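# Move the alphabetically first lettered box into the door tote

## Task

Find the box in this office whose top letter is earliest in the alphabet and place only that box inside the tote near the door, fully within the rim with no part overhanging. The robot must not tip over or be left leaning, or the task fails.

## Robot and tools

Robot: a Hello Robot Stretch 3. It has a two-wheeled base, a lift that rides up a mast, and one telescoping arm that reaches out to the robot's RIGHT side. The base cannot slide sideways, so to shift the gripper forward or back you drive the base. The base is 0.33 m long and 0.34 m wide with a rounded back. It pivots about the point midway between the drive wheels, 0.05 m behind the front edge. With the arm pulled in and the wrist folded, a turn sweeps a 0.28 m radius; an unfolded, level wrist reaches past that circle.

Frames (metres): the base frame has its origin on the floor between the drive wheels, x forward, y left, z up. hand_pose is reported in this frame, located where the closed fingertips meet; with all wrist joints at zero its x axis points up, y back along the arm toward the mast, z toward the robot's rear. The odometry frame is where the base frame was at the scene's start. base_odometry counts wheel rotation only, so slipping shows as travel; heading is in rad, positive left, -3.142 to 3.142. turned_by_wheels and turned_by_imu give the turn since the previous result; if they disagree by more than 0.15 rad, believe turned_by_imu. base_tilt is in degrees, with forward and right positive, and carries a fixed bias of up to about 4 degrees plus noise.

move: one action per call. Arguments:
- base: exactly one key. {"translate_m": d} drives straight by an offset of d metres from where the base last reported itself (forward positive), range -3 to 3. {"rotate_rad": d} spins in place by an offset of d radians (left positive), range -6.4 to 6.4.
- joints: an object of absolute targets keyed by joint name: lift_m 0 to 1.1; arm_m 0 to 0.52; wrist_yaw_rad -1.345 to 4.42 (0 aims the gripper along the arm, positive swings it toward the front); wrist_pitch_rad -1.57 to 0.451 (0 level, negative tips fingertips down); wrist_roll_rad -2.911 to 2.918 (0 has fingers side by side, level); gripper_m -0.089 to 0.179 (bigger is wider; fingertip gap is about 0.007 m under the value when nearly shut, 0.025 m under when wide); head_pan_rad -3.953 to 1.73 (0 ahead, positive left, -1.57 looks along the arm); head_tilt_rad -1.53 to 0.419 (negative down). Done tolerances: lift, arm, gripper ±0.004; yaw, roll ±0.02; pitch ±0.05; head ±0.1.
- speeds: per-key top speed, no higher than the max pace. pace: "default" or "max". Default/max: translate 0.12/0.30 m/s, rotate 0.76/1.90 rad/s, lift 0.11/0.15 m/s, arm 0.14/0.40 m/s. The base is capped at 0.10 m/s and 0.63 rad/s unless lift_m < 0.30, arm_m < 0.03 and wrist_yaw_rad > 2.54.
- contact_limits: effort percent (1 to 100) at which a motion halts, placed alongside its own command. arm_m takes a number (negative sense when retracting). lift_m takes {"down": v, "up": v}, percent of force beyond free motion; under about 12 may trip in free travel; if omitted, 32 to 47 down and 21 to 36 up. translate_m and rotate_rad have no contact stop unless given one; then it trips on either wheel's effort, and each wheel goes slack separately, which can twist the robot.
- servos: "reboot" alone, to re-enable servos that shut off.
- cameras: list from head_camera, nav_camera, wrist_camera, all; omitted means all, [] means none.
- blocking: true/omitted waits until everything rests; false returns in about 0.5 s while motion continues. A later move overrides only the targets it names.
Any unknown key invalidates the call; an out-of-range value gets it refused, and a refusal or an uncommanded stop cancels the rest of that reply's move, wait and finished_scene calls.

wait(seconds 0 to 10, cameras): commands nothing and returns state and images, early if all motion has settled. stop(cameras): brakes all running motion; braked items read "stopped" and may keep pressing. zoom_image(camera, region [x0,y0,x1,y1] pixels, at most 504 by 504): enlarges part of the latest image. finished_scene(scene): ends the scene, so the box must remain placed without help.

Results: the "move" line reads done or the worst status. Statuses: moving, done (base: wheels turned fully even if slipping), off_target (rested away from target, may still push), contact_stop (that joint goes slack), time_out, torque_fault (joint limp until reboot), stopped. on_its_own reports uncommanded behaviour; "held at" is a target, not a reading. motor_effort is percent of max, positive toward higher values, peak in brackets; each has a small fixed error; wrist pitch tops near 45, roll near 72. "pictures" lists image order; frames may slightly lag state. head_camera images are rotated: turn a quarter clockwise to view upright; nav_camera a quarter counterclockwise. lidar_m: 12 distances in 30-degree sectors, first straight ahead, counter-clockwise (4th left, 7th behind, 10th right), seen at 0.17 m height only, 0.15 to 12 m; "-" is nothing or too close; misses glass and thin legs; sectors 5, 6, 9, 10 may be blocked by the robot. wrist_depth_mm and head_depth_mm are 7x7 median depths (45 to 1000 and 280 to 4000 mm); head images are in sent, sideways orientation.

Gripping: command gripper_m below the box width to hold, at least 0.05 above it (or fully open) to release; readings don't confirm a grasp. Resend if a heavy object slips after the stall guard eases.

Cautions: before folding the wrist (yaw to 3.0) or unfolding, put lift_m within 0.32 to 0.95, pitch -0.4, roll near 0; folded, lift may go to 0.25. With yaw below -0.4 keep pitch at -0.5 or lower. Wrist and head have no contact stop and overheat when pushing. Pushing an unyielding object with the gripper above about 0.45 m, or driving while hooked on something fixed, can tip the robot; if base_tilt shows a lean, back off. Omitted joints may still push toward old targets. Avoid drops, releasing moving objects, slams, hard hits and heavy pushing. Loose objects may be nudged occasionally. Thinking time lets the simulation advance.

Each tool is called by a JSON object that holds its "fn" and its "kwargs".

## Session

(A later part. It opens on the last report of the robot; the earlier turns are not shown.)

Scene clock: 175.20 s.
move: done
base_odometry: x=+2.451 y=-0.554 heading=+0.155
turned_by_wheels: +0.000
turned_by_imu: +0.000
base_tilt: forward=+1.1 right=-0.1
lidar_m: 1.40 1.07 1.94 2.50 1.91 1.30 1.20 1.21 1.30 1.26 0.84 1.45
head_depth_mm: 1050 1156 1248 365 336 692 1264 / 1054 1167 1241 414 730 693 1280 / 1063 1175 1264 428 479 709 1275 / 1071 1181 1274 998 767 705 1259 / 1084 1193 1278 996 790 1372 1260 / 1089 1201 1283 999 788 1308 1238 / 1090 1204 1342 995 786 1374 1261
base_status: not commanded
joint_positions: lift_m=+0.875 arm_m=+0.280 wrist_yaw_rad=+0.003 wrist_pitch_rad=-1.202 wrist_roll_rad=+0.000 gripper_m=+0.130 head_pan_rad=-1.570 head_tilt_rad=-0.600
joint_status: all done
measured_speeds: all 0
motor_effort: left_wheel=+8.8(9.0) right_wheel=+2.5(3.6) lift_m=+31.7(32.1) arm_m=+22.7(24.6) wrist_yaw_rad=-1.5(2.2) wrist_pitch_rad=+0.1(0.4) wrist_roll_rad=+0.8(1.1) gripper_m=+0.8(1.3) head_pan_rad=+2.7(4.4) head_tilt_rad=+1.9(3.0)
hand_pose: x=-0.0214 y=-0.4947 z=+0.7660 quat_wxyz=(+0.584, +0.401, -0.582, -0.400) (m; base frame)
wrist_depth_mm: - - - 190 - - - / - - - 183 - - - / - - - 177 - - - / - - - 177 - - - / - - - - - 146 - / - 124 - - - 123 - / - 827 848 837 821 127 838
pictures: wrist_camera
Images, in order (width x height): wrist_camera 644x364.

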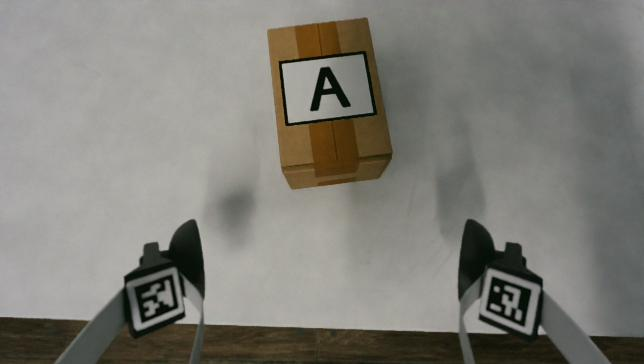

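{"fn": "move", "kwargs": {"base": {"translate_m": -0.0115}, "joints": {"wrist_yaw_rad": 0.11, "arm_m": 0.365, "lift_m": 0.857}, "cameras": []}}

{"fn": "move", "kwargs": {"joints": {"gripper_m": 0.02}, "cameras": ["wrist_camera"]}}

{"fn": "move", "kwargs": {"joints": {"lift_m": 0.95, "wrist_pitch_rad": -0.87}, "cameras": []}}

{"fn": "move", "kwargs": {"joints": {"arm_m": 0.0}, "speeds": {"arm_m": 0.3}, "cameras": ["wrist_camera"]}}

Scene clock: 187.27 s.
move: done
base_odometry: x=+2.440 y=-0.556 heading=+0.155
turned_by_wheels: +0.000
turned_by_imu: +0.001
base_tilt: forward=+0.8 right=-0.1
lidar_m: 1.41 1.08 1.95 2.50 1.90 1.29 1.19 1.21 1.30 1.26 0.84 1.46
head_depth_mm: 1052 1160 1238 399 330 673 1258 / 1055 1162 1179 506 773 691 1260 / 1063 1173 1246 515 728 708 1262 / 1065 1181 1271 1002 740 707 1258 / 1086 1186 1287 998 794 1366 1256 / 1092 1192 1286 1000 786 1300 1226 / 1086 1198 1319 996 789 1367 1248
base_status: done
joint_positions: lift_m=+0.857 arm_m=+0.365 wrist_yaw_rad=+0.107 wrist_pitch_rad=-1.203 wrist_roll_rad=+0.000 gripper_m=+0.130 head_pan_rad=-1.570 head_tilt_rad=-0.600
joint_status: all done
measured_speeds: all 0
motor_effort: left_wheel=-5.4(7.8) right_wheel=-5.3(9.9) lift_m=+22.8(28.2) arm_m=+22.2(25.4) wrist_yaw_rad=+3.4(5.2) wrist_pitch_rad=+0.2(0.5) wrist_roll_rad=+0.8(1.1) gripper_m=+0.9(1.2) head_pan_rad=+2.6(3.5) head_tilt_rad=+0.9(2.6)
hand_pose: x=-0.0142 y=-0.5793 z=+0.7479 quat_wxyz=(+0.604, +0.431, -0.560, -0.369) (m; base frame)
wrist_depth_mm: - - - - - - - / - - - - - - - / - - - - - - - / - - - 151 - - - / - - 147 146 - 146 - / - 124 142 141 140 123 - / - 117 - 137 - 116 96
pictures: none
No camera images: "cameras" was empty.

Scene clock: 188.90 s.
move: done
base_odometry: x=+2.440 y=-0.556 heading=+0.155
turned_by_wheels: +0.000
turned_by_imu: +0.000
base_tilt: forward=+1.0 right=+0.0
lidar_m: 1.41 1.08 1.95 2.50 1.90 1.29 1.19 1.21 1.30 1.26 0.84 1.46
head_depth_mm: 1051 1148 1248 399 330 673 1266 / 1059 1159 1185 505 795 693 1267 / 1060 1169 1237 515 722 708 1261 / 1073 1178 1269 999 745 708 1253 / 1085 1190 1282 998 794 1368 1257 / 1086 1195 1279 1002 785 1308 1219 / 1101 1201 1343 996 787 1365 1258
base_status: not commanded
joint_positions: lift_m=+0.857 arm_m=+0.365 wrist_yaw_rad=+0.107 wrist_pitch_rad=-1.204 wrist_roll_rad=+0.000 gripper_m=+0.021 head_pan_rad=-1.570 head_tilt_rad=-0.600
joint_status: all done
measured_speeds: all 0
motor_effort: left_wheel=-5.0(5.4) right_wheel=-4.8(5.7) lift_m=+25.9(26.3) arm_m=+17.4(22.0) wrist_yaw_rad=+2.7(3.7) wrist_pitch_rad=+0.4(0.8) wrist_roll_rad=+1.0(1.1) gripper_m=-16.3(98.8) head_pan_rad=+1.9(4.2) head_tilt_rad=+0.4(2.4)
hand_pose: x=-0.0142 y=-0.5791 z=+0.7479 quat_wxyz=(+0.604, +0.431, -0.560, -0.369) (m; base frame)
wrist_depth_mm: - - - - - - - / - - - - - - - / - - - - - - - / - - - 150 - - - / - - 147 145 146 - - / - - 129 140 126 - - / - - - 137 136 - -
pictures: wrist_camera
Images, in order (width x height): wrist_camera 644x364.

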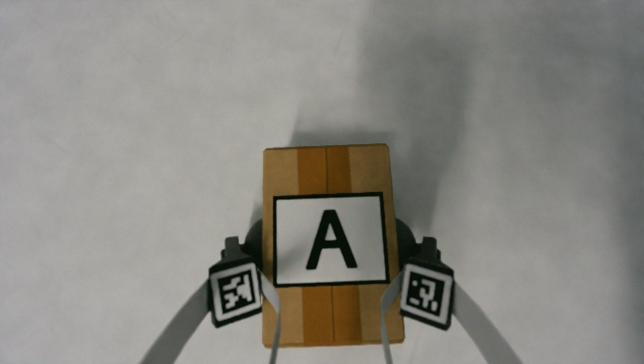

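Scene clock: 190.57 s.
move: done
base_odometry: x=+2.440 y=-0.556 heading=+0.155
turned_by_wheels: +0.000
turned_by_imu: +0.000
base_tilt: forward=+0.8 right=-0.1
lidar_m: 1.41 1.08 1.95 2.50 1.90 1.29 1.19 1.20 1.31 1.26 0.85 1.46
head_depth_mm: 1055 1108 361 967 796 693 1273 / 1051 474 448 1006 795 692 1266 / 1062 1133 467 703 791 705 1260 / 1065 1185 1252 924 791 708 1259 / 1081 1183 1274 996 792 1375 1263 / 1081 1199 1284 994 786 1297 1225 / 1086 1200 1330 997 788 1370 1254
base_status: not commanded
joint_positions: lift_m=+0.950 arm_m=+0.365 wrist_yaw_rad=+0.107 wrist_pitch_rad=-0.890 wrist_roll_rad=+0.000 gripper_m=+0.021 head_pan_rad=-1.570 head_tilt_rad=-0.600
joint_status: all done
measured_speeds: all 0
motor_effort: left_wheel=-5.2(5.3) right_wheel=-5.1(6.0) lift_m=+31.5(35.0) arm_m=+13.0(17.6) wrist_yaw_rad=+3.0(3.2) wrist_pitch_rad=+3.8(6.8) wrist_roll_rad=+0.7(1.0) gripper_m=-16.3(17.4) head_pan_rad=+2.3(3.9) head_tilt_rad=+0.7(2.1)
hand_pose: x=-0.0063 y=-0.6518 z=+0.8745 quat_wxyz=(+0.654, +0.338, -0.621, -0.270) (m; base frame)
wrist_depth_mm: - - - - - - - / - - - - - - - / - - - - - - - / - - - 151 - - - / - - 147 146 146 - - / - - 129 140 125 - - / - - - 137 136 - -
pictures: none
No camera images: "cameras" was empty.

Scene clock: 194.07 s.
move: done
base_odometry: x=+2.440 y=-0.556 heading=+0.155
turned_by_wheels: +0.000
turned_by_imu: +0.001
base_tilt: forward=+1.0 right=-0.1
lidar_m: 1.41 1.08 1.95 2.50 1.90 1.29 1.19 1.21 1.31 1.26 0.85 1.46
head_depth_mm: 1047 1163 1249 1009 845 - - / 1055 1165 1256 1004 796 - - / 1065 1167 1268 1004 792 - - / 1071 1181 1269 1005 791 475 401 / 1079 1198 1279 997 790 707 1249 / 1091 1195 1291 999 790 1297 1225 / 1101 1206 1334 996 788 1376 1254
base_status: not commanded
joint_positions: lift_m=+0.950 arm_m=+0.002 wrist_yaw_rad=+0.107 wrist_pitch_rad=-0.889 wrist_roll_rad=+0.000 gripper_m=+0.021 head_pan_rad=-1.570 head_tilt_rad=-0.600
joint_status: all done
joint sent to its limit — arm_m, lower limit.
measured_speeds: all 0
motor_effort: left_wheel=-5.1(5.4) right_wheel=-5.1(5.8) lift_m=+25.4(31.6) arm_m=-22.0(24.7) wrist_yaw_rad=+2.4(3.5) wrist_pitch_rad=+3.4(3.7) wrist_roll_rad=+0.8(1.1) gripper_m=-16.9(18.1) head_pan_rad=+2.4(4.1) head_tilt_rad=+1.4(2.0)
hand_pose: x=-0.0063 y=-0.2886 z=+0.8745 quat_wxyz=(+0.654, +0.338, -0.621, -0.270) (m; base frame)
wrist_depth_mm: - - - - - - - / - - - - - - - / - - - - - - - / - - - 151 - - - / - - 162 145 157 - - / - - 129 140 126 - - / 912 918 887 138 897 900 904
pictures: wrist_camera
Images, in order (width x height): wrist_camera 644x364.

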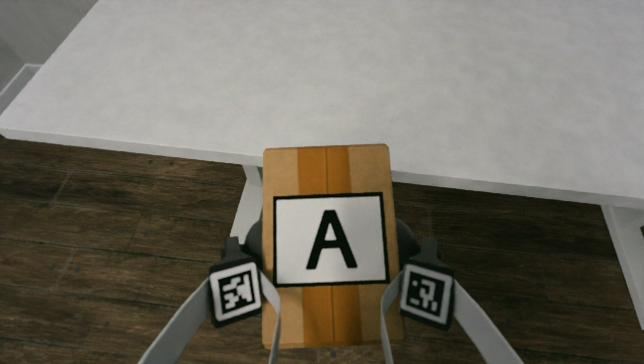

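{"fn": "move", "kwargs": {"base": {"rotate_rad": 1.89}, "joints": {"wrist_yaw_rad": 1.57}, "cameras": []}}

{"fn": "move", "kwargs": {"base": {"translate_m": 1.15}, "joints": {"lift_m": 0.5, "head_pan_rad": 0.0, "head_tilt_rad": -0.4}, "cameras": ["wrist_camera", "head_camera"]}}

Scene clock: 238.20 s.
move: done
base_odometry: x=+2.440 y=-0.556 heading=+2.044
turned_by_wheels: +1.889
turned_by_imu: +1.884
base_tilt: forward=+1.1 right=-0.2
lidar_m: 2.50 1.32 1.28 1.19 1.42 1.26 0.85 1.49 1.41 1.08 1.68 2.50
head_depth_mm: 1177 1275 1406 1566 1708 - - / 1207 1322 1450 1629 1772 - - / 1252 1369 1522 1712 1829 - - / 1305 1378 1157 1751 1734 1487 1295 / 1350 1448 1035 1278 1699 1436 1293 / 1397 1471 1031 1985 1777 1462 - / 1458 1542 1031 2075 1787 1480 1342
base_status: done
joint_positions: lift_m=+0.950 arm_m=+0.002 wrist_yaw_rad=+1.567 wrist_pitch_rad=-0.889 wrist_roll_rad=+0.000 gripper_m=+0.021 head_pan_rad=-1.570 head_tilt_rad=-0.600
joint_status: all done
measured_speeds: all 0
motor_effort: left_wheel=-11.7(16.0) right_wheel=+10.7(14.6) lift_m=+22.7(22.8) arm_m=-22.0(22.6) wrist_yaw_rad=+3.2(6.1) wrist_pitch_rad=+3.4(3.7) wrist_roll_rad=+0.8(1.1) gripper_m=-16.5(17.5) head_pan_rad=+1.9(3.6) head_tilt_rad=+0.7(1.7)
hand_pose: x=+0.1213 y=-0.1475 z=+0.8745 quat_wxyz=(+0.667, +0.666, -0.237, +0.235) (m; base frame)
wrist_depth_mm: - - - - - - - / - - - - - - - / - - - - - - - / - - - 151 - - - / - - 162 145 157 - - / - - 128 141 126 - - / 922 916 893 138 872 918 891
pictures: none
No camera images: "cameras" was empty.

Scene clock: 250.83 s.
move: done
base_odometry: x=+1.915 y=+0.467 heading=+2.044
turned_by_wheels: +0.000
turned_by_imu: +0.001
base_tilt: forward=+1.0 right=-0.2
lidar_m: 1.41 0.93 0.92 0.92 0.97 1.96 1.99 1.99 1.44 1.43 1.59 1.41
head_depth_mm: 1169 1230 1296 1395 1505 1625 1452 / 1197 1271 1355 1465 1566 1677 1437 / 1237 1309 1406 1504 1644 1714 1434 / 1276 1368 1468 1571 1715 1784 1450 / 1332 1421 1530 1665 1801 1757 1434 / 1377 1486 1606 1742 1898 1757 1440 / 1436 1552 1667 1831 1997 1754 1427
base_status: done
joint_positions: lift_m=+0.500 arm_m=+0.002 wrist_yaw_rad=+1.567 wrist_pitch_rad=-0.889 wrist_roll_rad=+0.000 gripper_m=+0.021 head_pan_rad=+0.000 head_tilt_rad=-0.400
joint_status: all done
measured_speeds: all 0
motor_effort: left_wheel=+0.3(12.8) right_wheel=+10.2(17.3) lift_m=+20.9(23.2) arm_m=-17.8(22.4) wrist_yaw_rad=+3.2(3.9) wrist_pitch_rad=+3.1(3.8) wrist_roll_rad=+0.8(1.1) gripper_m=-16.2(17.8) head_pan_rad=-3.0(4.7) head_tilt_rad=+3.2(6.1)
hand_pose: x=+0.1213 y=-0.1475 z=+0.4245 quat_wxyz=(+0.667, +0.666, -0.237, +0.235) (m; base frame)
wrist_depth_mm: 934 918 945 938 925 933 921 / 826 836 816 825 825 816 814 / 744 743 731 742 738 755 724 / 669 679 671 151 645 670 665 / 617 612 594 145 157 620 609 / 565 574 129 140 126 560 554 / 530 521 513 138 512 518 519
pictures: head_camera (sideways), wrist_camera
Images, in order (width x height): head_camera 896x504, wrist_camera 644x364.

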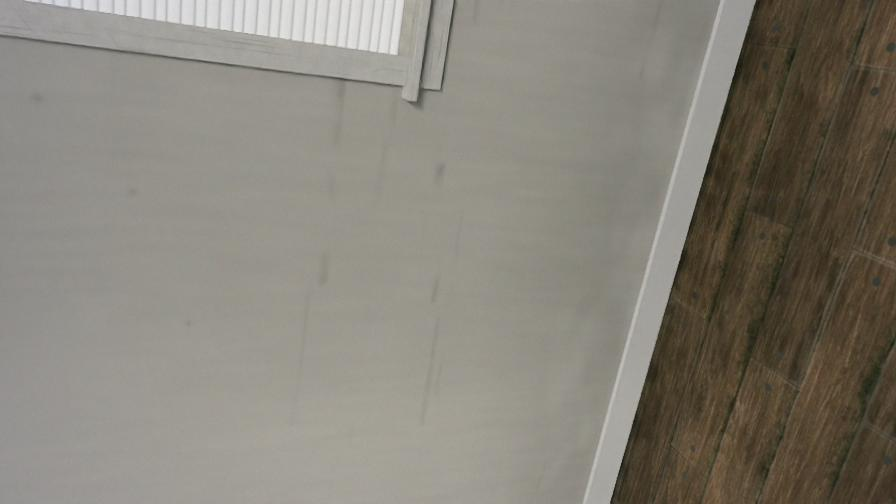

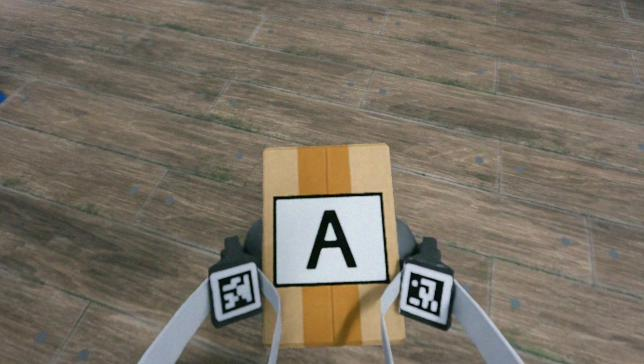

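{"fn": "move", "kwargs": {"base": {"translate_m": 0.91}, "joints": {"lift_m": 0.42, "head_tilt_rad": -0.5}, "cameras": []}}

{"fn": "move", "kwargs": {"base": {"rotate_rad": 1.18}, "cameras": []}}

{"fn": "move", "kwargs": {"base": {"translate_m": 1.2}, "cameras": ["head_camera"], "blocking": false}}

Scene clock: 271.40 s.
move: done
base_odometry: x=+1.500 y=+1.277 heading=+2.044
turned_by_wheels: +0.000
turned_by_imu: +0.000
base_tilt: forward=+0.9 right=-0.1
lidar_m: 0.55 0.65 1.18 0.78 0.71 1.40 2.89 2.15 1.56 1.03 0.62 0.55
head_depth_mm: 422 454 491 536 588 651 734 / 436 469 509 556 616 687 778 / 449 487 531 581 645 722 825 / 465 505 551 608 677 763 876 / 483 525 575 637 717 811 938 / 501 546 602 670 755 863 1009 / 521 569 631 704 802 928 1088
base_status: done
joint_positions: lift_m=+0.420 arm_m=+0.002 wrist_yaw_rad=+1.567 wrist_pitch_rad=-0.889 wrist_roll_rad=+0.000 gripper_m=+0.021 head_pan_rad=+0.000 head_tilt_rad=-0.500
joint_status: all done
measured_speeds: all 0
motor_effort: left_wheel=+2.2(12.9) right_wheel=+8.1(13.8) lift_m=+21.1(21.8) arm_m=-12.3(16.4) wrist_yaw_rad=+3.1(3.9) wrist_pitch_rad=+3.5(3.8) wrist_roll_rad=+0.8(1.1) gripper_m=-16.3(17.7) head_pan_rad=-3.4(5.2) head_tilt_rad=-2.2(4.9)
hand_pose: x=+0.1213 y=-0.1475 z=+0.3445 quat_wxyz=(+0.667, +0.666, -0.237, +0.235) (m; base frame)
wrist_depth_mm: - - - - - - - / 717 701 - - - - - / 634 655 651 629 616 - - / 579 580 582 151 569 572 554 / 530 543 515 145 157 533 526 / 491 487 129 140 126 492 486 / 456 457 443 138 440 453 455
pictures: none
No camera images: "cameras" was empty.

Scene clock: 274.37 s.
move: done
base_odometry: x=+1.500 y=+1.277 heading=-3.060
turned_by_wheels: +1.179
turned_by_imu: +1.175
base_tilt: forward=+0.7 right=-0.3
lidar_m: 1.54 0.69 0.71 2.29 3.21 2.15 1.57 0.88 0.59 0.55 0.56 0.71
head_depth_mm: 1471 1447 1538 1544 1544 1518 1341 / 2068 2128 2121 2131 1928 1599 1345 / 2343 2571 2829 2665 2023 1604 1335 / 2374 2573 2770 2536 2015 1596 1336 / 2361 2534 2811 2600 2009 1598 1337 / 2340 2556 2768 2622 1974 1591 1342 / 2328 2514 2713 2613 1974 1591 1326
base_status: done
joint_positions: lift_m=+0.420 arm_m=+0.002 wrist_yaw_rad=+1.567 wrist_pitch_rad=-0.889 wrist_roll_rad=+0.000 gripper_m=+0.021 head_pan_rad=+0.000 head_tilt_rad=-0.500
joint_status: not commanded
measured_speeds: all 0
motor_effort: left_wheel=-10.9(14.5) right_wheel=+10.4(15.8) lift_m=+21.2(21.5) arm_m=-19.0(19.0) wrist_yaw_rad=+3.0(3.7) wrist_pitch_rad=+3.7(3.8) wrist_roll_rad=+0.6(1.1) gripper_m=-15.8(17.6) head_pan_rad=-2.3(4.8) head_tilt_rad=-3.2(3.7)
hand_pose: x=+0.1213 y=-0.1475 z=+0.3445 quat_wxyz=(+0.667, +0.666, -0.237, +0.235) (m; base frame)
wrist_depth_mm: 815 816 806 786 805 - - / 721 728 722 718 709 700 - / 644 641 651 638 641 625 - / 575 582 577 151 565 575 485 / 540 539 517 145 156 521 466 / 494 489 129 140 126 486 448 / 457 456 441 138 440 457 436
pictures: none
No camera images: "cameras" was empty.

Scene clock: 274.87 s.
move: moving
base_odometry: x=+1.485 y=+1.276 heading=-3.060
turned_by_wheels: +0.000
turned_by_imu: +0.000
base_tilt: forward=+1.4 right=-0.4
lidar_m: 1.54 0.68 0.69 2.29 3.23 2.16 1.58 0.87 0.59 0.55 0.56 0.71
head_depth_mm: 1487 1487 1532 1528 1551 1509 1349 / 2067 2106 2106 2108 1913 1605 1340 / 2354 2537 2814 2661 1997 1613 1342 / 2312 2562 2804 2560 2010 1587 1325 / 2322 2524 2805 2657 2009 1610 1332 / 2314 2523 2773 2670 2010 1604 1327 / 2309 2555 2715 2602 1976 1593 1335
base_status: translate_m moving
joint_positions: lift_m=+0.420 arm_m=+0.002 wrist_yaw_rad=+1.567 wrist_pitch_rad=-0.889 wrist_roll_rad=+0.000 gripper_m=+0.021 head_pan_rad=+0.000 head_tilt_rad=-0.500
joint_status: not commanded
measured_speeds: translate_m=+0.059 rotate_rad=+0.000 lift_m=+0.000 arm_m=+0.000 wrist_yaw_rad=+0.000 wrist_pitch_rad=+0.000 wrist_roll_rad=+0.000 head_pan_rad=+0.000 head_tilt_rad=+0.000
motor_effort: left_wheel=+6.6(7.1) right_wheel=+11.8(14.9) lift_m=+21.2(21.7) arm_m=-21.2(21.2) wrist_yaw_rad=+3.0(3.9) wrist_pitch_rad=+3.3(3.6) wrist_roll_rad=+0.8(1.0) gripper_m=-16.5(17.0) head_pan_rad=-2.8(2.9) head_tilt_rad=-2.0(3.3)
hand_pose: x=+0.1213 y=-0.1475 z=+0.3445 quat_wxyz=(+0.667, +0.666, -0.237, +0.235) (m; base frame)
wrist_depth_mm: 822 819 819 797 809 - - / 731 718 723 716 718 689 - / 632 643 642 640 631 622 - / 583 583 589 151 566 581 494 / 539 540 520 146 157 526 460 / 491 493 129 141 126 489 444 / 462 455 437 138 441 450 437
pictures: head_camera (sideways)
Images, in order (width x height): head_camera 896x504.

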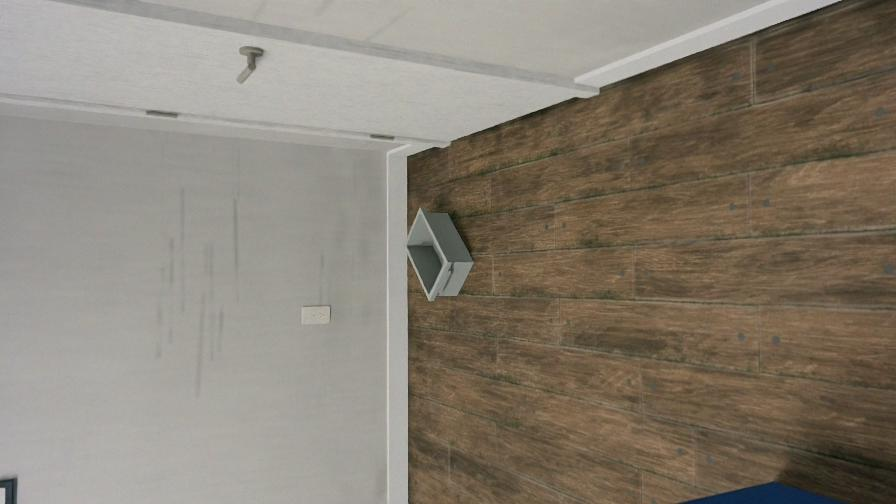

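{"fn": "move", "kwargs": {"base": {"translate_m": 0.35}, "joints": {"head_tilt_rad": -0.85}, "cameras": ["head_camera"]}}

Scene clock: 312.27 s.
earlier move: done
move: done
base_odometry: x=-0.044 y=+1.151 heading=-3.060
turned_by_wheels: +0.000
turned_by_imu: +0.001
base_tilt: forward=+1.0 right=-0.1
lidar_m: 1.09 1.22 1.56 2.87 0.83 0.78 2.57 0.63 0.42 0.36 0.38 0.48
head_depth_mm: 1061 1108 1058 1091 1103 1120 1116 / 1093 1253 1443 1608 1426 1279 1155 / 1092 1253 1472 1644 1450 1276 1146 / 1089 1249 1482 1628 1418 1276 1141 / 1079 1238 1462 1660 1423 1280 1151 / 1083 1246 1449 1643 1422 1282 1146 / 1078 1236 1442 1652 1451 1282 1152
base_status: done
joint_positions: lift_m=+0.420 arm_m=+0.002 wrist_yaw_rad=+1.567 wrist_pitch_rad=-0.889 wrist_roll_rad=+0.000 gripper_m=+0.021 head_pan_rad=+0.000 head_tilt_rad=-0.853
joint_status: all done
measured_speeds: all 0
motor_effort: left_wheel=+6.3(12.7) right_wheel=+3.4(14.7) lift_m=+23.2(23.6) arm_m=-16.3(17.9) wrist_yaw_rad=+2.6(3.8) wrist_pitch_rad=+3.5(3.9) wrist_roll_rad=+0.8(1.1) gripper_m=-16.1(17.5) head_pan_rad=-2.3(3.7) head_tilt_rad=-0.6(7.0)
hand_pose: x=+0.1213 y=-0.1475 z=+0.3445 quat_wxyz=(+0.667, +0.666, -0.237, +0.235) (m; base frame)
wrist_depth_mm: 808 771 - 806 654 314 237 / 732 722 721 725 695 320 241 / 645 651 653 636 618 316 241 / 594 579 584 151 556 318 248 / 532 533 511 145 156 347 250 / 490 493 129 140 125 382 256 / 451 448 447 138 434 344 260
pictures: head_camera (sideways)
Images, in order (width x height): head_camera 896x504.

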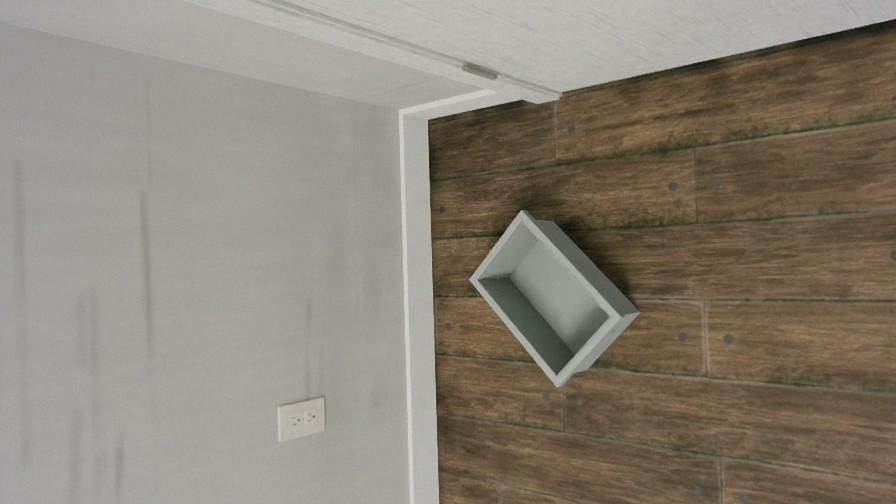

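{"fn": "move", "kwargs": {"base": {"rotate_rad": 0.2}, "cameras": []}}

{"fn": "move", "kwargs": {"base": {"translate_m": 0.3}, "cameras": []}}

{"fn": "move", "kwargs": {"base": {"rotate_rad": 1.401}, "joints": {"wrist_yaw_rad": 0.806, "wrist_pitch_rad": -1.2, "head_pan_rad": -1.57, "head_tilt_rad": -0.85}, "cameras": []}}

{"fn": "move", "kwargs": {"joints": {"arm_m": 0.353}, "speeds": {"arm_m": 0.3}, "cameras": ["wrist_camera", "head_camera"]}}

Scene clock: 358.97 s.
move: done
base_odometry: x=-0.044 y=+1.151 heading=-2.860
turned_by_wheels: +0.199
turned_by_imu: +0.199
base_tilt: forward=+1.0 right=+0.0
lidar_m: 1.21 1.29 1.90 1.52 0.78 0.90 1.14 0.51 0.40 0.36 0.40 0.58
head_depth_mm: 1050 1198 1381 1589 1449 1285 1144 / 1070 1217 1418 1619 1455 1276 1145 / 1075 1238 1447 1646 1420 1285 1145 / 1098 1263 1480 1651 1424 1278 1145 / 1112 1287 1515 1673 1458 1288 1148 / 1131 1311 1552 1703 1455 1273 1148 / 1150 1342 1569 1670 1463 1288 1147
base_status: done
joint_positions: lift_m=+0.420 arm_m=+0.002 wrist_yaw_rad=+1.567 wrist_pitch_rad=-0.889 wrist_roll_rad=+0.000 gripper_m=+0.021 head_pan_rad=+0.000 head_tilt_rad=-0.850
joint_status: not commanded
measured_speeds: all 0
motor_effort: left_wheel=-11.1(14.3) right_wheel=+10.3(15.1) lift_m=+23.4(24.0) arm_m=-14.7(15.8) wrist_yaw_rad=+3.0(3.6) wrist_pitch_rad=+3.7(3.7) wrist_roll_rad=+0.8(0.9) gripper_m=-16.6(17.4) head_pan_rad=-1.7(3.1) head_tilt_rad=+1.7(1.7)
hand_pose: x=+0.1213 y=-0.1475 z=+0.3445 quat_wxyz=(+0.667, +0.666, -0.237, +0.235) (m; base frame)
wrist_depth_mm: 816 822 690 789 811 - 310 / 712 715 722 701 719 - 290 / 650 639 633 632 627 - 302 / 578 576 586 151 565 495 298 / 539 536 520 145 156 488 293 / 494 494 129 140 126 443 288 / 458 451 447 138 441 374 284
pictures: none
No camera images: "cameras" was empty.

Scene clock: 363.10 s.
move: done
base_odometry: x=-0.333 y=+1.067 heading=-2.860
turned_by_wheels: +0.000
turned_by_imu: +0.000
base_tilt: forward=+0.9 right=-0.1
lidar_m: 0.91 0.97 1.43 2.38 1.07 0.98 1.22 0.55 0.40 0.40 0.43 0.63
head_depth_mm: 784 890 1037 1240 1432 1277 1145 / 789 905 1059 1275 1436 1258 1145 / 804 917 1080 1314 1468 1257 1140 / 819 937 1105 1345 1454 1255 1127 / 830 953 1127 1382 1452 1259 1147 / 844 972 1153 1411 1474 1283 1148 / 858 990 1171 1453 1452 1284 1143
base_status: done
joint_positions: lift_m=+0.420 arm_m=+0.002 wrist_yaw_rad=+1.567 wrist_pitch_rad=-0.889 wrist_roll_rad=+0.000 gripper_m=+0.021 head_pan_rad=+0.000 head_tilt_rad=-0.850
joint_status: not commanded
measured_speeds: all 0
motor_effort: left_wheel=+4.2(9.3) right_wheel=+5.9(15.9) lift_m=+24.1(24.5) arm_m=-15.6(16.1) wrist_yaw_rad=+3.3(3.9) wrist_pitch_rad=+3.3(3.7) wrist_roll_rad=+0.7(1.1) gripper_m=-16.6(17.7) head_pan_rad=-2.0(2.9) head_tilt_rad=+0.4(1.9)
hand_pose: x=+0.1213 y=-0.1475 z=+0.3445 quat_wxyz=(+0.667, +0.666, -0.237, +0.235) (m; base frame)
wrist_depth_mm: 811 805 803 761 783 455 330 / 725 726 - 695 713 557 320 / 643 628 483 645 638 604 320 / 587 580 582 151 562 516 314 / 529 527 512 146 156 508 311 / 489 491 129 140 126 470 308 / 458 458 441 138 434 423 317
pictures: none
No camera images: "cameras" was empty.

Scene clock: 366.43 s.
move: done
base_odometry: x=-0.333 y=+1.067 heading=-1.460
turned_by_wheels: +1.400
turned_by_imu: +1.396
base_tilt: forward=+1.1 right=+0.0
lidar_m: 2.64 1.29 0.99 2.50 0.66 0.43 0.40 0.41 0.52 0.91 0.93 1.19
head_depth_mm: 820 942 1110 1271 1285 1226 1130 / 818 944 1110 1344 1452 1275 1155 / 815 932 1111 1335 1451 1252 1147 / 813 936 1094 1334 1458 1280 1084 / 810 934 1097 1331 1463 1264 1151 / 810 926 1096 1342 1459 1282 1147 / 807 927 1093 1312 1468 1289 1151
base_status: done
joint_positions: lift_m=+0.420 arm_m=+0.002 wrist_yaw_rad=+0.809 wrist_pitch_rad=-1.205 wrist_roll_rad=+0.000 gripper_m=+0.021 head_pan_rad=-1.576 head_tilt_rad=-0.850
joint_status: all done
measured_speeds: all 0
motor_effort: left_wheel=-11.3(14.3) right_wheel=+11.0(15.0) lift_m=+24.6(25.0) arm_m=-22.1(22.7) wrist_yaw_rad=-2.1(5.0) wrist_pitch_rad=+0.3(3.7) wrist_roll_rad=+0.6(1.1) gripper_m=-16.8(17.5) head_pan_rad=+3.0(4.9) head_tilt_rad=+0.4(3.3)
hand_pose: x=+0.0286 y=-0.1947 z=+0.3108 quat_wxyz=(+0.694, +0.598, -0.377, -0.139) (m; base frame)
wrist_depth_mm: 558 550 554 545 - - 535 / 537 530 528 523 - - 522 / 510 505 501 508 383 - 496 / 496 492 495 151 482 481 479 / 474 473 473 145 157 461 466 / 461 459 129 141 126 449 451 / 444 440 295 138 429 437 435
pictures: none
No camera images: "cameras" was empty.

Scene clock: 369.90 s.
move: done
base_odometry: x=-0.333 y=+1.067 heading=-1.460
turned_by_wheels: +0.000
turned_by_imu: +0.001
base_tilt: forward=+0.9 right=-0.1
lidar_m: 2.64 1.29 0.99 2.49 0.66 0.43 0.40 0.41 0.52 0.91 0.93 1.19
head_depth_mm: 819 939 1109 1274 1296 1213 1132 / 818 942 1105 1343 1379 669 581 / 819 932 1105 1298 825 1262 1152 / 810 933 1094 1326 1082 1281 1145 / 812 936 1103 1348 1462 1250 1150 / 813 921 1099 1330 1462 1277 1142 / 808 928 1092 1319 1460 1288 1144
base_status: not commanded
joint_positions: lift_m=+0.420 arm_m=+0.353 wrist_yaw_rad=+0.809 wrist_pitch_rad=-1.205 wrist_roll_rad=+0.000 gripper_m=+0.021 head_pan_rad=-1.570 head_tilt_rad=-0.850
joint_status: all done
measured_speeds: all 0
motor_effort: left_wheel=-10.6(11.2) right_wheel=+10.6(11.0) lift_m=+24.7(25.2) arm_m=+23.0(26.0) wrist_yaw_rad=-1.9(2.3) wrist_pitch_rad=+1.0(1.2) wrist_roll_rad=+0.8(1.0) gripper_m=-16.3(17.8) head_pan_rad=+3.9(4.7) head_tilt_rad=+1.1(1.3)
hand_pose: x=+0.0284 y=-0.5458 z=+0.3108 quat_wxyz=(+0.694, +0.598, -0.377, -0.140) (m; base frame)
wrist_depth_mm: 554 545 543 544 525 393 345 / 529 529 523 525 524 432 382 / 506 502 509 505 504 499 - / 488 492 379 152 485 477 478 / 477 469 148 146 156 469 463 / 459 448 129 140 126 450 443 / 442 444 343 137 428 434 437
pictures: head_camera (sideways), wrist_camera
Images, in order (width x height): head_camera 896x504, wrist_camera 644x364.

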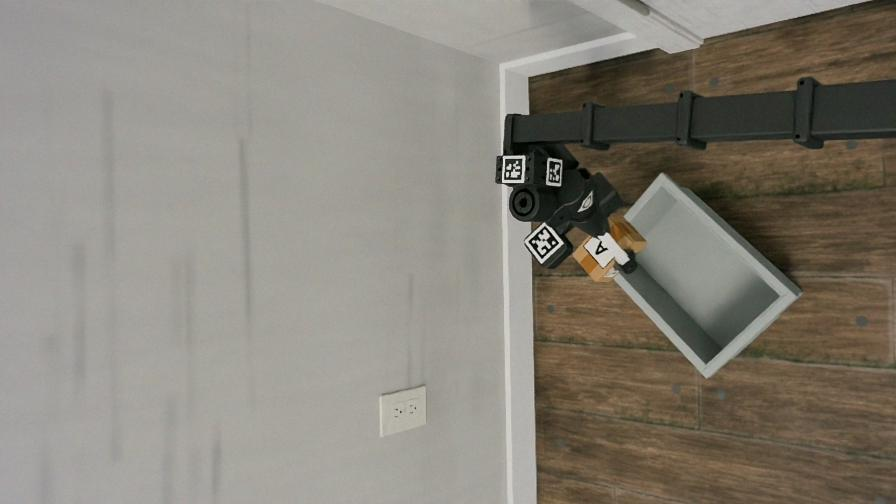

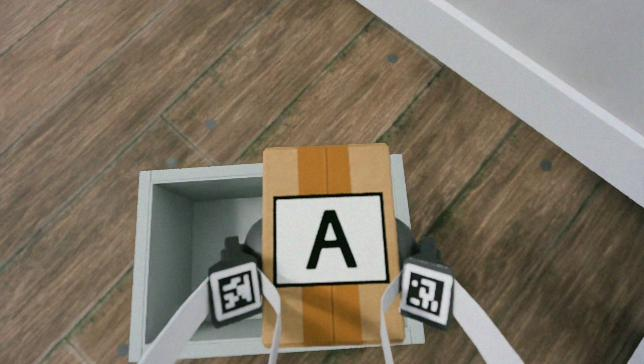

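{"fn": "move", "kwargs": {"base": {"translate_m": 0.0465}, "joints": {"arm_m": 0.319, "lift_m": 0.15}, "cameras": ["wrist_camera"]}}

{"fn": "move", "kwargs": {"joints": {"lift_m": 0.12}, "speeds": {"lift_m": 0.03}, "contact_limits": {"lift_m": {"down": 13}}, "cameras": []}}

Scene clock: 380.93 s.
move: done
base_odometry: x=-0.327 y=+1.021 heading=-1.460
turned_by_wheels: +0.000
turned_by_imu: +0.001
base_tilt: forward=+1.0 right=-0.2
lidar_m: 2.63 1.29 0.97 2.77 0.73 0.47 0.44 0.45 0.58 0.91 0.92 1.18
head_depth_mm: 817 939 1100 1302 1403 1270 1155 / 812 934 1104 1337 1440 1281 1124 / 808 929 1099 1341 1463 991 1117 / 809 926 1086 1325 1459 1220 1125 / 806 924 1089 1334 1458 1254 1141 / 805 924 1086 1313 1456 1284 1149 / 806 918 1083 1311 1462 1287 1149
base_status: done
joint_positions: lift_m=+0.150 arm_m=+0.319 wrist_yaw_rad=+0.809 wrist_pitch_rad=-1.206 wrist_roll_rad=+0.000 gripper_m=+0.021 head_pan_rad=-1.570 head_tilt_rad=-0.850
joint_status: all done
measured_speeds: all 0
motor_effort: left_wheel=+6.5(7.9) right_wheel=+5.6(14.2) lift_m=+20.1(22.6) arm_m=-19.8(24.2) wrist_yaw_rad=-1.9(2.5) wrist_pitch_rad=+0.8(1.4) wrist_roll_rad=+0.9(1.0) gripper_m=-15.5(17.4) head_pan_rad=+2.1(4.0) head_tilt_rad=+0.9(1.5)
hand_pose: x=+0.0283 y=-0.5117 z=+0.0407 quat_wxyz=(+0.693, +0.598, -0.377, -0.140) (m; base frame)
wrist_depth_mm: 114 111 115 120 122 126 128 / 139 144 147 153 158 162 157 / - 193 190 195 194 203 - / - - - 151 - - - / - - 148 145 146 - - / - 198 129 141 126 196 - / - 194 190 138 187 189 -
pictures: wrist_camera
Images, in order (width x height): wrist_camera 644x364.

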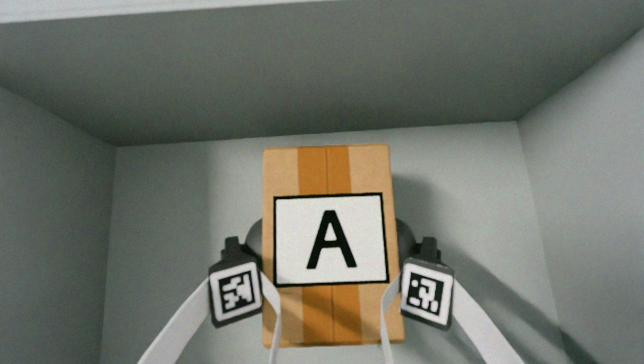

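Scene clock: 381.93 s.
move: contact_stop
base_odometry: x=-0.327 y=+1.021 heading=-1.460
turned_by_wheels: +0.000
turned_by_imu: +0.000
base_tilt: forward=+1.1 right=+0.0
lidar_m: 2.63 1.29 0.96 2.78 0.73 0.48 0.44 0.45 0.58 0.90 0.93 1.19
head_depth_mm: 817 934 1100 1297 1410 1260 1150 / 816 932 1105 1339 1455 1282 1123 / 812 931 1099 1334 1459 981 1106 / 805 933 1094 1325 1458 1223 1125 / 809 929 1088 1328 1464 1262 1151 / 806 926 1086 1311 1464 1286 1151 / 806 926 1080 1322 1460 1284 1144
base_status: not commanded
joint_positions: lift_m=+0.133 arm_m=+0.319 wrist_yaw_rad=+0.809 wrist_pitch_rad=-1.200 wrist_roll_rad=-0.001 gripper_m=+0.021 head_pan_rad=-1.570 head_tilt_rad=-0.850
joint_status: lift_m contact_stop (moved -0.017 of -0.030)
measured_speeds: translate_m=+0.000 rotate_rad=+0.000 lift_m=+0.001 arm_m=+0.000 wrist_yaw_rad=+0.000 wrist_pitch_rad=+0.000 wrist_roll_rad=+0.000 head_pan_rad=+0.000 head_tilt_rad=+0.000
on_its_own: lift_m is slack since a contact_stop (your +0.120 is given up)
motor_effort: left_wheel=+4.6(6.8) right_wheel=+6.4(6.4) lift_m=+24.0(24.0) arm_m=-18.8(20.2) wrist_yaw_rad=-1.8(2.2) wrist_pitch_rad=-0.1(1.3) wrist_roll_rad=+1.1(1.2) gripper_m=-16.3(17.5) head_pan_rad=+2.3(3.4) head_tilt_rad=-0.6(1.6)
contact_limits: lift_m down 13 (down: maximum 72; up: maximum 65)
hand_pose: x=+0.0294 y=-0.5127 z=+0.0246 quat_wxyz=(+0.694, +0.597, -0.379, -0.137) (m; base frame)
wrist_depth_mm: 109 110 114 122 119 124 126 / 136 146 145 150 162 159 154 / 171 179 184 182 190 - - / - 197 197 146 194 195 - / - 191 191 140 150 188 - / - 185 130 136 127 183 - / - 176 176 133 174 175 175
pictures: none
No camera images: "cameras" was empty.

{"fn": "move", "kwargs": {"joints": {"gripper_m": 0.115, "lift_m": 0.132}, "cameras": []}}

{"fn": "move", "kwargs": {"joints": {"lift_m": 0.36}, "cameras": ["wrist_camera"]}}

Scene clock: 386.53 s.
move: done
base_odometry: x=-0.327 y=+1.021 heading=-1.460
turned_by_wheels: +0.000
turned_by_imu: +0.001
base_tilt: forward=+1.2 right=-0.2
lidar_m: 2.64 1.29 0.96 2.77 0.73 0.48 0.44 0.45 0.58 0.91 0.92 1.18
head_depth_mm: 815 938 1103 1295 1398 1257 1147 / 813 935 1103 1329 1454 1290 1128 / 810 929 1092 1335 1441 986 1112 / 807 932 1090 1327 1455 1228 1129 / 805 934 1091 1319 1459 1244 1150 / 806 925 1089 1320 1469 1281 1151 / 805 922 1085 1318 1456 1281 1148
base_status: not commanded
joint_positions: lift_m=+0.132 arm_m=+0.319 wrist_yaw_rad=+0.809 wrist_pitch_rad=-1.201 wrist_roll_rad=-0.001 gripper_m=+0.115 head_pan_rad=-1.570 head_tilt_rad=-0.850
joint_status: all done
measured_speeds: all 0
motor_effort: left_wheel=+4.5(4.8) right_wheel=+6.3(6.4) lift_m=+31.9(32.1) arm_m=-12.6(14.6) wrist_yaw_rad=-1.5(2.2) wrist_pitch_rad=+0.2(1.1) wrist_roll_rad=+0.9(1.3) gripper_m=-0.5(92.5) head_pan_rad=+1.8(4.2) head_tilt_rad=-0.4(1.6)
hand_pose: x=+0.0292 y=-0.5125 z=+0.0231 quat_wxyz=(+0.694, +0.597, -0.378, -0.138) (m; base frame)
wrist_depth_mm: 113 111 114 123 121 125 127 / 137 147 145 151 158 160 154 / - 180 186 182 197 197 - / - 194 194 143 192 192 - / - 189 188 138 183 186 - / - 125 145 134 135 124 - / - 174 174 130 173 124 172
pictures: none
No camera images: "cameras" was empty.

Scene clock: 389.43 s.
move: done
base_odometry: x=-0.327 y=+1.021 heading=-1.460
turned_by_wheels: +0.000
turned_by_imu: +0.000
base_tilt: forward=+1.0 right=-0.3
lidar_m: 2.62 1.29 0.96 2.78 0.73 0.48 0.44 0.45 0.58 0.91 0.92 1.19
head_depth_mm: 816 936 1103 1301 1393 1256 1152 / 807 931 1100 1342 1433 1210 646 / 814 932 1102 1331 837 1234 1142 / 807 926 1093 1327 1427 1237 1130 / 807 926 1098 1328 1462 1257 1147 / 807 923 1081 1324 1461 1275 1146 / 806 921 1078 1316 1467 1289 1151
base_status: not commanded
joint_positions: lift_m=+0.360 arm_m=+0.319 wrist_yaw_rad=+0.809 wrist_pitch_rad=-1.202 wrist_roll_rad=-0.001 gripper_m=+0.115 head_pan_rad=-1.570 head_tilt_rad=-0.850
joint_status: all done
measured_speeds: all 0
motor_effort: left_wheel=+4.7(4.8) right_wheel=+6.2(6.7) lift_m=+31.3(34.5) arm_m=-8.4(12.7) wrist_yaw_rad=-1.8(2.3) wrist_pitch_rad=+0.4(0.5) wrist_roll_rad=+1.0(1.3) gripper_m=+0.5(1.4) head_pan_rad=+1.8(2.9) head_tilt_rad=+0.1(2.0)
hand_pose: x=+0.0290 y=-0.5123 z=+0.2510 quat_wxyz=(+0.694, +0.597, -0.378, -0.138) (m; base frame)
wrist_depth_mm: 492 486 487 474 475 - 360 / 465 466 460 463 457 454 - / 448 446 441 444 442 437 429 / 431 426 360 351 335 421 419 / 416 415 - 359 - 407 406 / 403 124 130 349 - 124 392 / 389 121 316 332 319 124 381
pictures: wrist_camera
Images, in order (width x height): wrist_camera 644x364.

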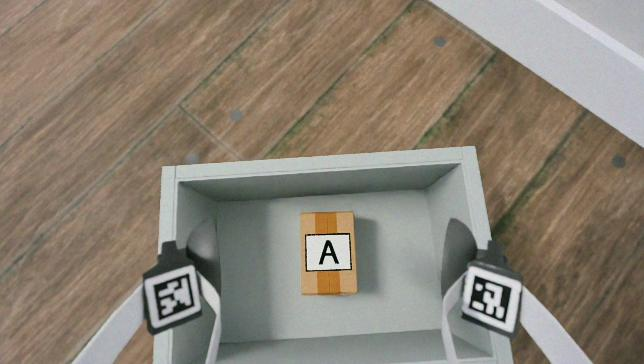

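{"fn": "finished_scene", "kwargs": {"scene": 3}}

The scene is finished: the task was done.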